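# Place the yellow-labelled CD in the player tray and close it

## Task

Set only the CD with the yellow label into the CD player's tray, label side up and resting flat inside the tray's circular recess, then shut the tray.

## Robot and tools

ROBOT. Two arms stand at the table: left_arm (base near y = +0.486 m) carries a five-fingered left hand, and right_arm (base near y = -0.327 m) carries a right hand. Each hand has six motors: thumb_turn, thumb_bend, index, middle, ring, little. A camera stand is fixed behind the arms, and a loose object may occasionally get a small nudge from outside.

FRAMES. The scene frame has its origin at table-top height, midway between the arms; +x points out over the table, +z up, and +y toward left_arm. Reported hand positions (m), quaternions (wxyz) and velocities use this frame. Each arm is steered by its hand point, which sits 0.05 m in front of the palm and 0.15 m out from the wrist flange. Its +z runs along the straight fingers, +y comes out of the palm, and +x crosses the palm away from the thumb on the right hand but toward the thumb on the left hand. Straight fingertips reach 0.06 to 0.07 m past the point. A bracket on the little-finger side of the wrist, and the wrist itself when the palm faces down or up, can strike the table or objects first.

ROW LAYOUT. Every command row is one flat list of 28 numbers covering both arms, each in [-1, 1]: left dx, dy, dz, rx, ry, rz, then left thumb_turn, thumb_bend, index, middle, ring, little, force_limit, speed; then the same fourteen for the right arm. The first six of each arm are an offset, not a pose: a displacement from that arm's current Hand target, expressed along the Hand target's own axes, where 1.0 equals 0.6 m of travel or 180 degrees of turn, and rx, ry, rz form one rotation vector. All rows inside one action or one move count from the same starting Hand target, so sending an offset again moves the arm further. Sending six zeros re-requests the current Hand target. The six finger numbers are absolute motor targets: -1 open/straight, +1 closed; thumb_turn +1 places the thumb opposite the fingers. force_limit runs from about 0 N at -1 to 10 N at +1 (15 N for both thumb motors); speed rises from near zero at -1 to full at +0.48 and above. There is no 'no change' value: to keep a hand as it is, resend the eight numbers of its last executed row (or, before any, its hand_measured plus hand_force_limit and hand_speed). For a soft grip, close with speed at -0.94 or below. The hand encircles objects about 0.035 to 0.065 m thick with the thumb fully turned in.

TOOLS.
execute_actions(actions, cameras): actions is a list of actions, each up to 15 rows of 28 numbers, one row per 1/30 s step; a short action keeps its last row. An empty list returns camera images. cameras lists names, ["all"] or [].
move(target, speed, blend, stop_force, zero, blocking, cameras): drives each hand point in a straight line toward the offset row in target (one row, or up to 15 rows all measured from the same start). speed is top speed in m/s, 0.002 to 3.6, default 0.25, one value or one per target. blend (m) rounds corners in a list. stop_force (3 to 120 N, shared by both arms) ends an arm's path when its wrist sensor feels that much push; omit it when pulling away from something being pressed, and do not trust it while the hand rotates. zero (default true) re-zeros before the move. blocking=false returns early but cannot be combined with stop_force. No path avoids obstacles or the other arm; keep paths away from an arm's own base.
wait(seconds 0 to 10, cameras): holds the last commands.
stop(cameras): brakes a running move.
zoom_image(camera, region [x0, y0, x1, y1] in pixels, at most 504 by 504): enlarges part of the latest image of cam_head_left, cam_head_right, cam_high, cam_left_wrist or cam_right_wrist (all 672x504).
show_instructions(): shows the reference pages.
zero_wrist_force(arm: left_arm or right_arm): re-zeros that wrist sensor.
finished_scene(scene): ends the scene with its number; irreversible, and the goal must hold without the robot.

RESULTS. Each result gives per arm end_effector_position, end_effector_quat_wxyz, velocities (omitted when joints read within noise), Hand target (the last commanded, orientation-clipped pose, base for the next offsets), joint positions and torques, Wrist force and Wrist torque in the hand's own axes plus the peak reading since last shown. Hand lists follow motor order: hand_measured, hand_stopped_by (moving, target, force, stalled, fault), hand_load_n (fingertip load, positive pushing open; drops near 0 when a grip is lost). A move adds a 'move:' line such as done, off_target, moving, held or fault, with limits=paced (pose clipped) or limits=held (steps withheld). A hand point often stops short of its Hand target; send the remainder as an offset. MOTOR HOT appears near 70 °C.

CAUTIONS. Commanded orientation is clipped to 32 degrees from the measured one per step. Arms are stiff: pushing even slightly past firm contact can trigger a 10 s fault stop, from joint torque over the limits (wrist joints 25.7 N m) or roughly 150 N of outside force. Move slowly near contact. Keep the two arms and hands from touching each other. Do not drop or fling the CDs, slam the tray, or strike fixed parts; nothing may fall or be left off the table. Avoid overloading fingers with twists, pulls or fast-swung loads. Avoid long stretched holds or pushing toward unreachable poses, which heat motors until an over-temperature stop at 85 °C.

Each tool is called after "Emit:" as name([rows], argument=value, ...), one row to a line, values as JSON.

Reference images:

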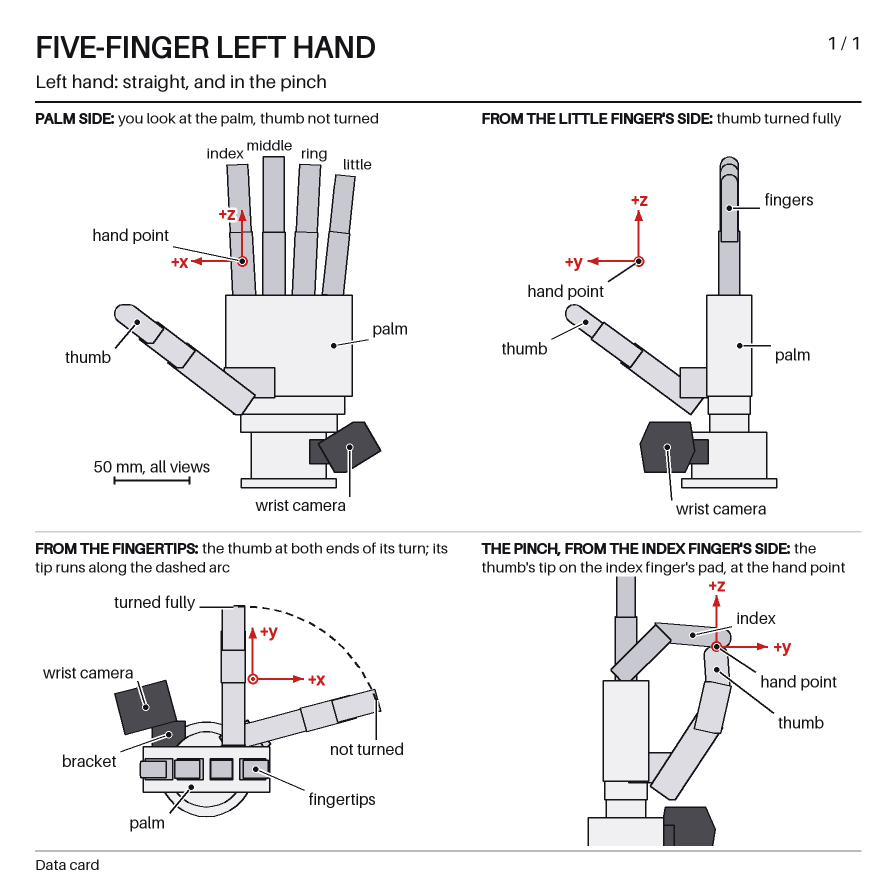

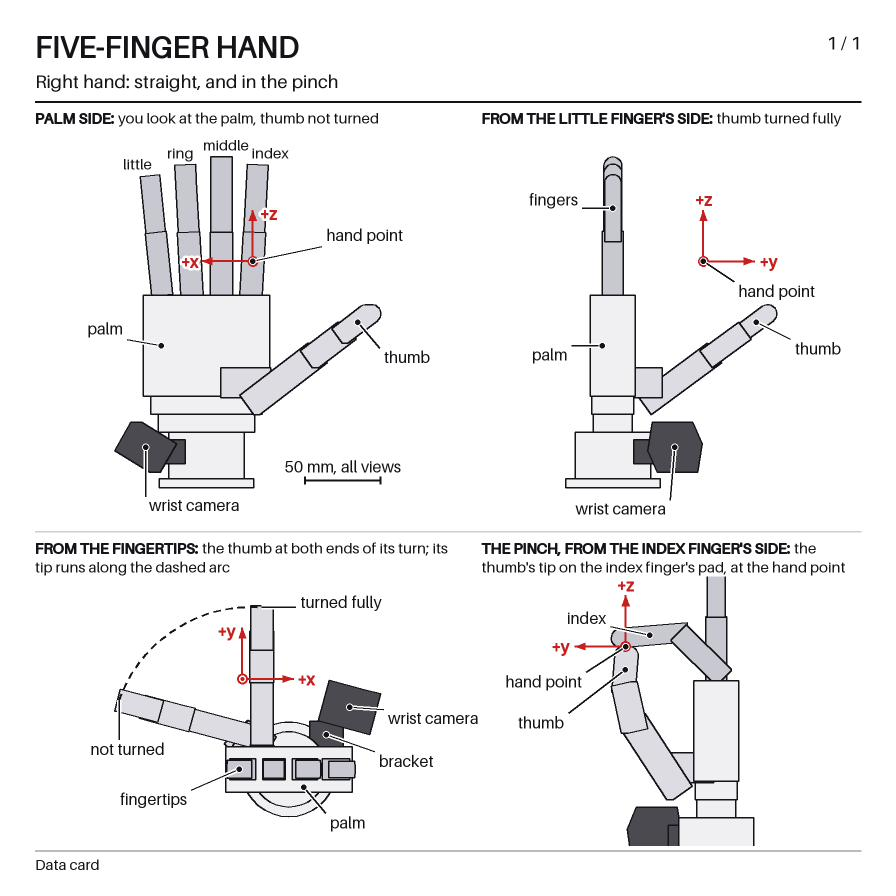

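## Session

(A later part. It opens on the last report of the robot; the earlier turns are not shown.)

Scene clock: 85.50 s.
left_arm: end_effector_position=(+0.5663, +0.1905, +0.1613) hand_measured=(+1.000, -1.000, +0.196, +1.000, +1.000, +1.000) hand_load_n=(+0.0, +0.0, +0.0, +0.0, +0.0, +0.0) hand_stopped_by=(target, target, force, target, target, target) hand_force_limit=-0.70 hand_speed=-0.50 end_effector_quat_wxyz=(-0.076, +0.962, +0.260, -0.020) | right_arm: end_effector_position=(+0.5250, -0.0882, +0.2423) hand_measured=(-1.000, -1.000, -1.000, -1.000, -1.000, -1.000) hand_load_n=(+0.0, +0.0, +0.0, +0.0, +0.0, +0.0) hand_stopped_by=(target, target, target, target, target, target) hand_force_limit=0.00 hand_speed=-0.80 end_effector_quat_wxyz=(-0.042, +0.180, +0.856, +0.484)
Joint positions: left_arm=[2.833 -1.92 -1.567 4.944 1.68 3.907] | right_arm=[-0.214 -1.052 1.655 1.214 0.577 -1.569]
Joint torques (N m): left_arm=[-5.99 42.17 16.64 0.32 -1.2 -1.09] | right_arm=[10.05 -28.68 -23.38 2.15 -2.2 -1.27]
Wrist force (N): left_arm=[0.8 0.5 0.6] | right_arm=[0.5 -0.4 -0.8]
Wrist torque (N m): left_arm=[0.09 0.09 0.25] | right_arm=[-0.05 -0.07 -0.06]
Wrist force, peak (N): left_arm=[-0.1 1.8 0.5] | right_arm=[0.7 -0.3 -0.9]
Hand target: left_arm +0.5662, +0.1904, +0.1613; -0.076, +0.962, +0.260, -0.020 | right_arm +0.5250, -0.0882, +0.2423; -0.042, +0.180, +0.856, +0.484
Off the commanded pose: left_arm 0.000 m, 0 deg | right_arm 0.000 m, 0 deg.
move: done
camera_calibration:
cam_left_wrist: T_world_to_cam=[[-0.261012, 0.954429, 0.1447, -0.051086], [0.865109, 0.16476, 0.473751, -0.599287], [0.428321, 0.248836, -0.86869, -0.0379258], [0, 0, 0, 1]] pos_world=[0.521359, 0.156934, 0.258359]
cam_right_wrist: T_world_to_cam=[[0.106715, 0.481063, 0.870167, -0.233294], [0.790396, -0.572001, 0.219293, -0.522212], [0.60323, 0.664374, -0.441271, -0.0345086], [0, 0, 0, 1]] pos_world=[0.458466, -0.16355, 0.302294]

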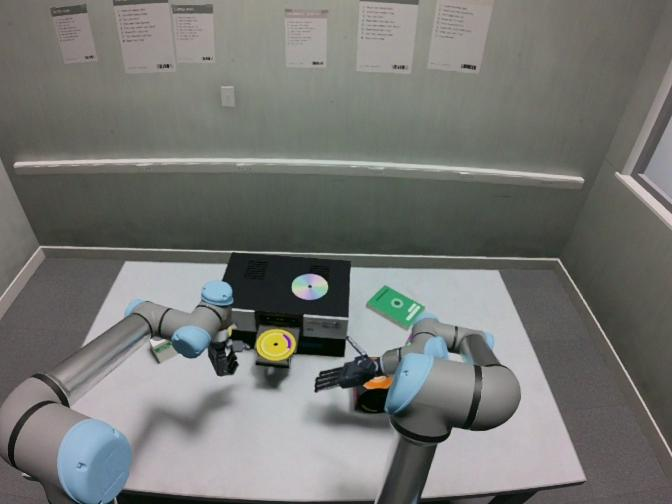

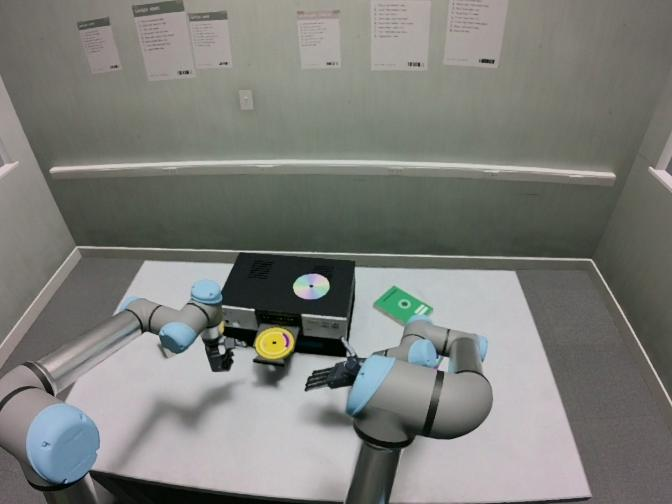

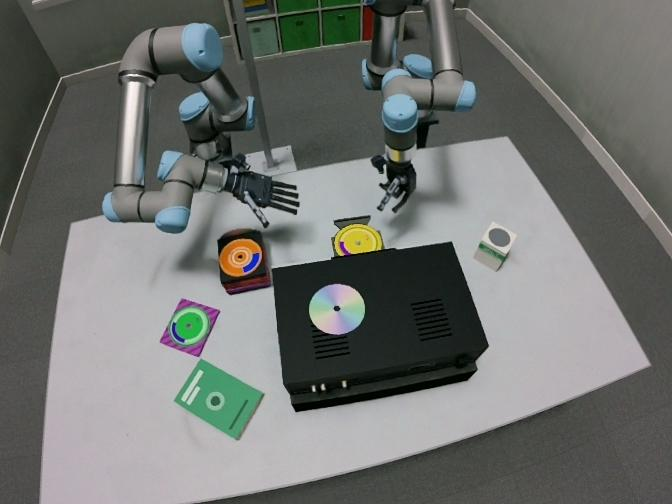

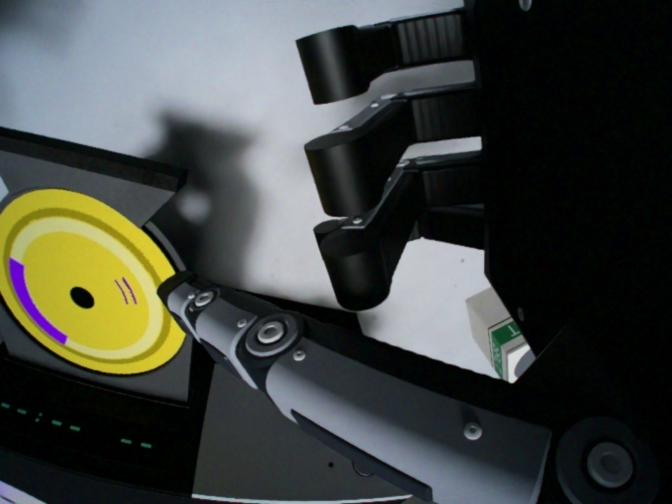

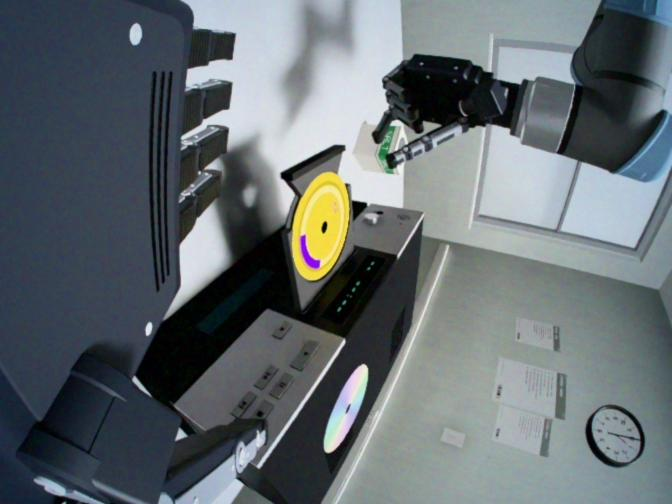

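Emit:
move([
  [0,-0.026,-0.1645,0,0,0,1,-1,-1,-1,1,1,-0.7,-0.5,-0.035,-0.0354,-0.2639,0,0,0,-1,-1,-1,-1,-1,-1,0,-0.8],
  [-0.2427,0.1685,-0.1953,-0.0483,0.0153,0.1952,1,-1,-1,-1,1,1,-0.7,-0.5,-0.035,-0.0354,-0.2639,0,0,0,-1,-1,-1,-1,-1,-1,0,-0.8],
  [-0.2138,0.2068,-0.061,-0.0483,0.0153,0.1952,1,-1,-1,-1,1,1,-0.7,-0.5,-0.035,-0.0354,-0.2639,0,0,0,-1,-1,-1,-1,-1,-1,0,-0.8],
], speed=[0.25,0.2,0.12], blend=[0.03,0.03,0], cameras=["cam_head_right","cam_high","cam_left_wrist"])

Scene clock: 91.13 s.
left_arm: end_effector_position=(+0.5199, +0.0151, +0.1780) hand_measured=(+1.000, -1.000, -1.000, -1.000, +1.000, +1.000) hand_load_n=(+0.0, +0.0, +0.0, +0.0, +0.0, +0.0) hand_stopped_by=(target, target, target, target, target, target) hand_force_limit=-0.70 hand_speed=-0.50 end_effector_quat_wxyz=(+0.000, +0.999, -0.044, +0.000) | right_arm: end_effector_position=(+0.5210, -0.2371, +0.3037) hand_measured=(-1.000, -1.000, -1.000, -1.000, -1.000, -1.000) hand_load_n=(+0.0, +0.0, +0.0, +0.0, +0.0, +0.0) hand_stopped_by=(target, target, target, target, target, target) hand_force_limit=0.00 hand_speed=-0.80 end_effector_quat_wxyz=(-0.042, +0.180, +0.856, +0.484)
Joint positions: left_arm=[2.643 -1.996 -1.461 5.026 1.571 4.337] | right_arm=[-0.522 -1.082 1.622 1.656 0.71 -2.038]
Joint torques (N m): left_arm=[-8.35 44.11 27.67 2.12 0.26 -1.25] | right_arm=[-5.17 -27.3 -5.96 4.23 0.24 -1.16]
Wrist force (N): left_arm=[0.4 0.2 1.1] | right_arm=[0.7 0.0 -0.3]
Wrist torque (N m): left_arm=[-0.01 0.10 0.06] | right_arm=[-0.04 -0.10 -0.04]
Wrist force, peak (N): left_arm=[0.5 0.0 2.4] | right_arm=[0.6 -0.4 -1.6]
Hand target: left_arm +0.5199, +0.0150, +0.1780; +0.000, +0.999, -0.044, +0.000 | right_arm +0.5210, -0.2372, +0.3037; -0.042, +0.180, +0.856, +0.484
Off the commanded pose: left_arm 0.000 m, 0 deg | right_arm 0.000 m, 0 deg.
move: done
camera_calibration:
cam_left_wrist: T_world_to_cam=[[0.337914, 0.941155, -0.00643188, -0.182623], [0.808941, -0.286937, 0.51311, -0.509213], [0.48107, -0.17859, -0.858299, 0.017201], [0, 0, 0, 1]] pos_world=[0.465359, 0.0288363, 0.274871]
Images, in order (width x height): cam_head_right 672x504, cam_high 672x504, cam_left_wrist 672x504.

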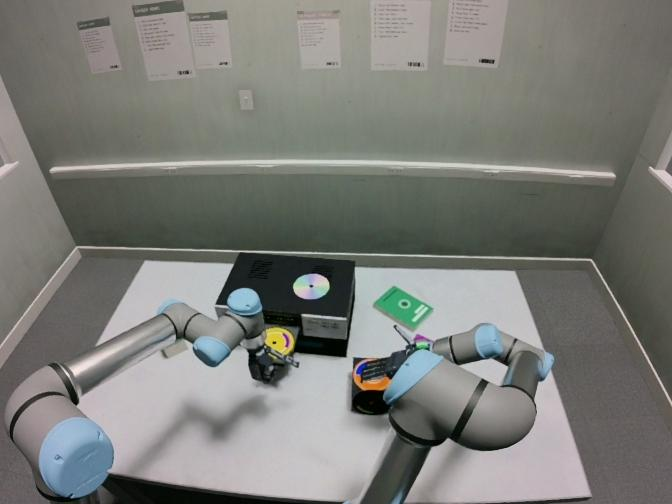

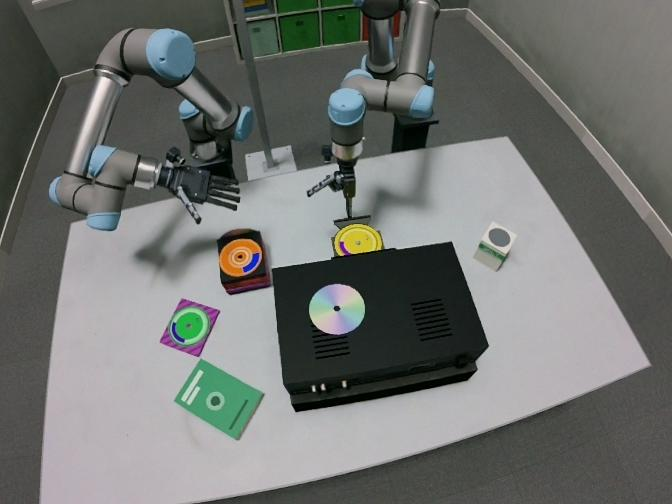

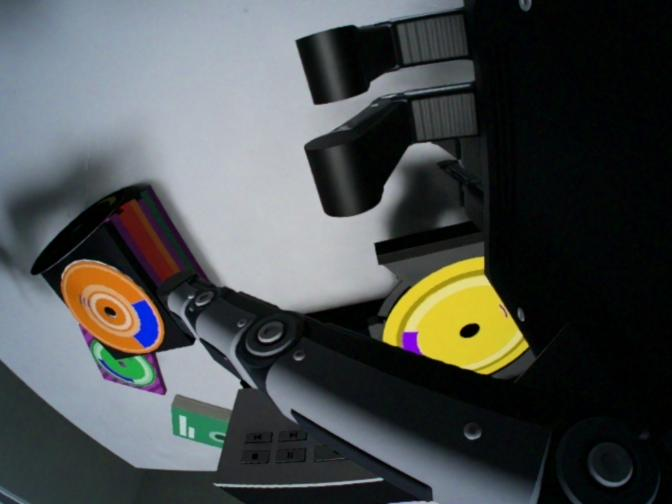

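Emit:
zoom_image(camera="cam_high", region=[290, 160, 430, 270])

Emit:
zoom_image(camera="cam_left_wrist", region=[300, 140, 560, 400])

Scaled by 3.600 from the camera's 672x504 image, which has a finer 960x720 frame.

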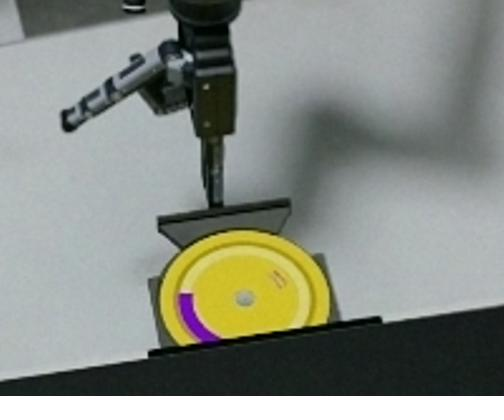

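Scaled by 1.938 from the camera's 672x504 image, which has a finer 960x720 frame.

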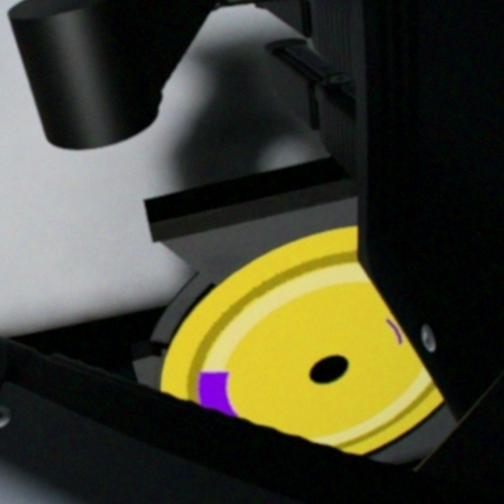

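Emit:
move(target=[0.3,0,0,0,0,0,1,-1,-1,-1,1,1,-0.7,-0.5,0,0,0,0,0,0,-1,-1,-1,-1,-1,-1,0,-0.8], speed=0.05, stop_force=12, cameras=["cam_high","cam_left_wrist"])

Scene clock: 95.87 s.
left_arm: end_effector_position=(+0.6887, +0.0003, +0.1779) hand_measured=(+1.000, -1.000, -1.000, -1.000, +1.000, +1.000) hand_load_n=(+0.0, +0.0, +0.0, +0.0, +0.0, +0.0) hand_stopped_by=(target, target, target, target, target, target) hand_force_limit=-0.70 hand_speed=-0.50 end_effector_quat_wxyz=(+0.000, +0.999, -0.044, +0.000) | right_arm: end_effector_position=(+0.5210, -0.2372, +0.3037) hand_measured=(-1.000, -1.000, -1.000, -1.000, -1.000, -1.000) hand_load_n=(+0.0, +0.0, +0.0, +0.0, +0.0, +0.0) hand_stopped_by=(target, target, target, target, target, target) hand_force_limit=0.00 hand_speed=-0.80 end_effector_quat_wxyz=(-0.042, +0.180, +0.856, +0.484)
Joint positions: left_arm=[2.72 -2.376 -0.839 4.786 1.571 4.415] | right_arm=[-0.522 -1.082 1.622 1.656 0.71 -2.038]
Joint torques (N m): left_arm=[-9.58 45.94 30.24 0.53 0.53 -1.68] | right_arm=[-5.98 -28.08 -5.41 4.35 0.66 -1.34]
Wrist force (N): left_arm=[0.3 0.5 0.5] | right_arm=[0.7 -0.3 -0.6]
Wrist torque (N m): left_arm=[0.11 0.11 0.12] | right_arm=[-0.06 -0.09 -0.05]
Wrist force, peak (N): left_arm=[-45.2 -3.8 -19.3] | right_arm=[0.9 -0.4 -0.6]
Hand target: left_arm +0.6887, +0.0003, +0.1779; +0.000, +0.999, -0.044, +0.000 (not the last commanded pose) | right_arm +0.5210, -0.2372, +0.3037; -0.042, +0.180, +0.856, +0.484
Off the commanded pose: left_arm 0.011 m, 0 deg | right_arm 0.000 m, 0 deg.
move: contact (left_arm)
camera_calibration:
cam_left_wrist: T_world_to_cam=[[0.337995, 0.941125, -0.00655414, -0.225717], [0.808666, -0.286847, 0.513593, -0.649837], [0.481476, -0.178892, -0.858009, -0.0670163], [0, 0, 0, 1]] pos_world=[0.634059, 0.0140362, 0.274772]
Images, in order (width x height): cam_high 672x504, cam_left_wrist 672x504.

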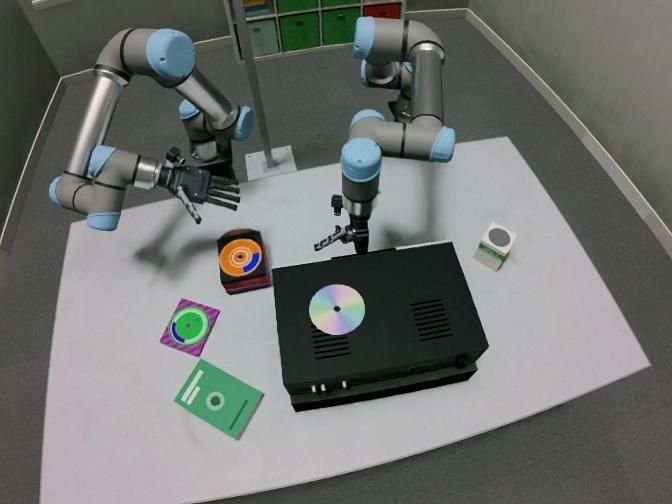

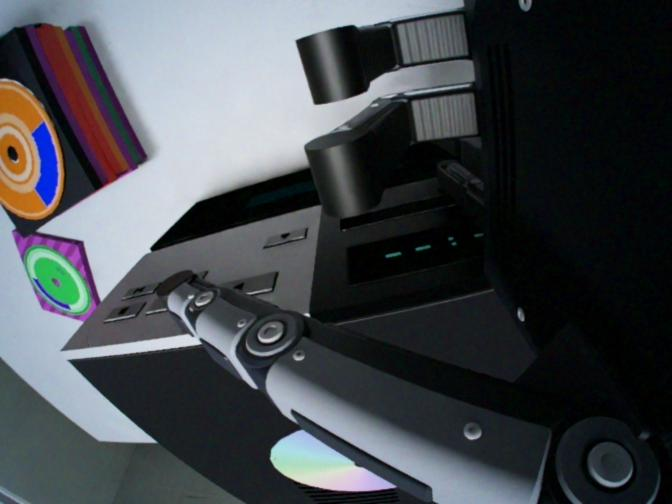

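Emit:
move(target=[-0.2,0,0,0,0,0,1,-1,-1,-1,1,1,-0.7,-0.5,0,0,0,0,0,0,-1,-1,-1,-1,-1,-1,0,-0.8], speed=0.2, cameras=["cam_high","cam_head_left","cam_left_wrist"])

Emit:
zoom_image(camera="cam_left_wrist", region=[100, 200, 560, 500])

Emit:
zoom_image(camera="cam_high", region=[250, 200, 500, 400])

Scene clock: 97.23 s.
left_arm: end_effector_position=(+0.5692, +0.0107, +0.1779) hand_measured=(+1.000, -1.000, -1.000, -1.000, +1.000, +1.000) hand_load_n=(+0.0, +0.0, +0.0, +0.0, +0.0, +0.0) hand_stopped_by=(target, target, target, target, target, target) hand_force_limit=-0.70 hand_speed=-0.50 end_effector_quat_wxyz=(+0.000, +0.999, -0.044, +0.000) | right_arm: end_effector_position=(+0.5210, -0.2372, +0.3037) hand_measured=(-1.000, -1.000, -1.000, -1.000, -1.000, -1.000) hand_load_n=(+0.0, +0.0, +0.0, +0.0, +0.0, +0.0) hand_stopped_by=(target, target, target, target, target, target) hand_force_limit=0.00 hand_speed=-0.80 end_effector_quat_wxyz=(-0.042, +0.180, +0.856, +0.484)
Joint positions: left_arm=[2.669 -2.093 -1.313 4.977 1.571 4.363] | right_arm=[-0.522 -1.082 1.622 1.656 0.71 -2.038]
Joint torques (N m): left_arm=[7.92 51.06 12.55 1.4 -1.01 1.7] | right_arm=[-6.3 -27.91 -5.7 4.3 0.72 -1.22]
Wrist force (N): left_arm=[0.0 0.2 0.8] | right_arm=[0.7 -0.1 -0.4]
Wrist torque (N m): left_arm=[0.00 0.16 0.06] | right_arm=[-0.05 -0.09 -0.04]
Wrist force, peak (N): left_arm=[1.8 0.3 0.8] | right_arm=[0.9 -0.4 -0.8]
Hand target: left_arm +0.5691, +0.0108, +0.1779; +0.000, +0.999, -0.044, +0.000 | right_arm +0.5210, -0.2372, +0.3037; -0.042, +0.180, +0.856, +0.484
Off the commanded pose: left_arm 0.000 m, 0 deg | right_arm 0.000 m, 0 deg.
move: done
camera_calibration:
cam_left_wrist: T_world_to_cam=[[0.337995, 0.941125, -0.00655414, -0.195081], [0.808666, -0.286847, 0.513593, -0.550137], [0.481476, -0.178892, -0.858009, -0.0075713], [0, 0, 0, 1]] pos_world=[0.514459, 0.0244362, 0.274772]
Images, in order (width x height): cam_head_left 672x504, cam_high 672x504, cam_left_wrist 672x504.

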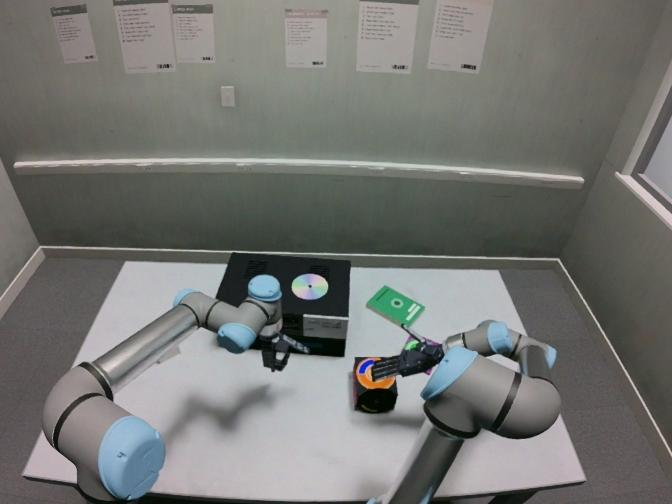

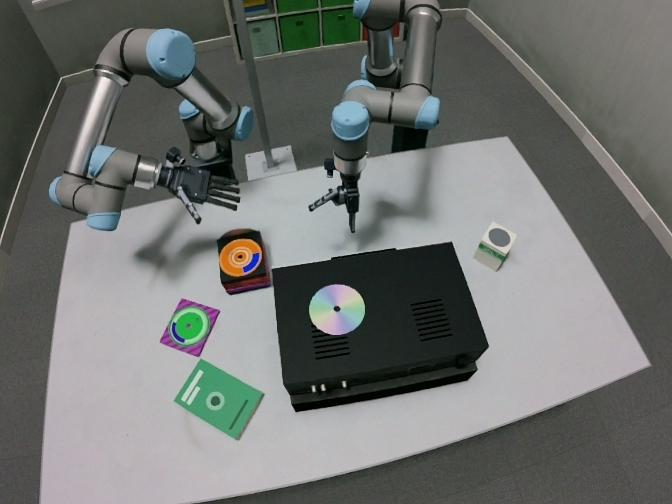

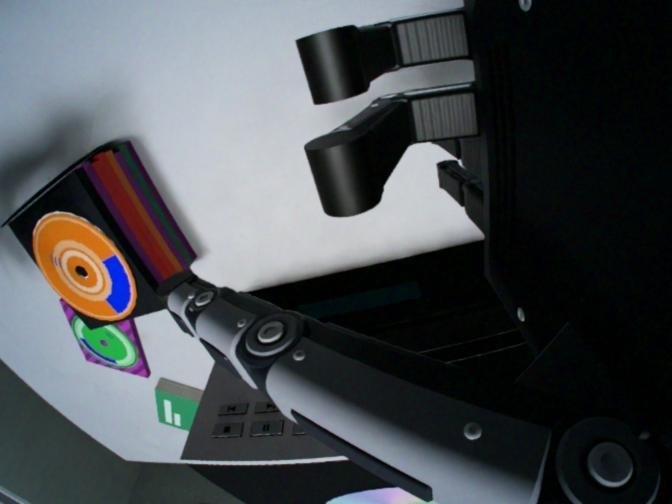

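Scaled by 1.096 from the camera's 672x504 image, which has a finer 960x720 frame.

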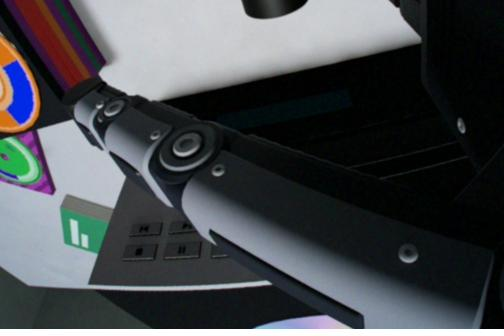

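Scaled by 2.016 from the camera's 672x504 image, which has a finer 960x720 frame.

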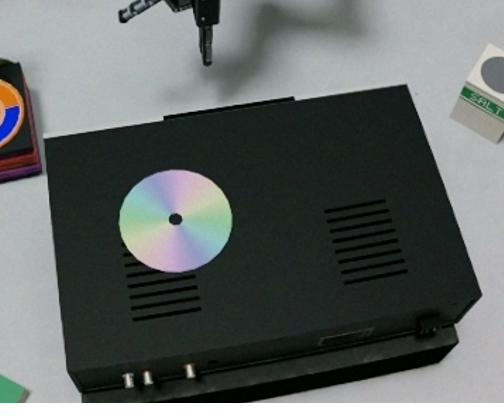

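Emit:
finished_scene(scene=1)

The scene is finished: the task was done.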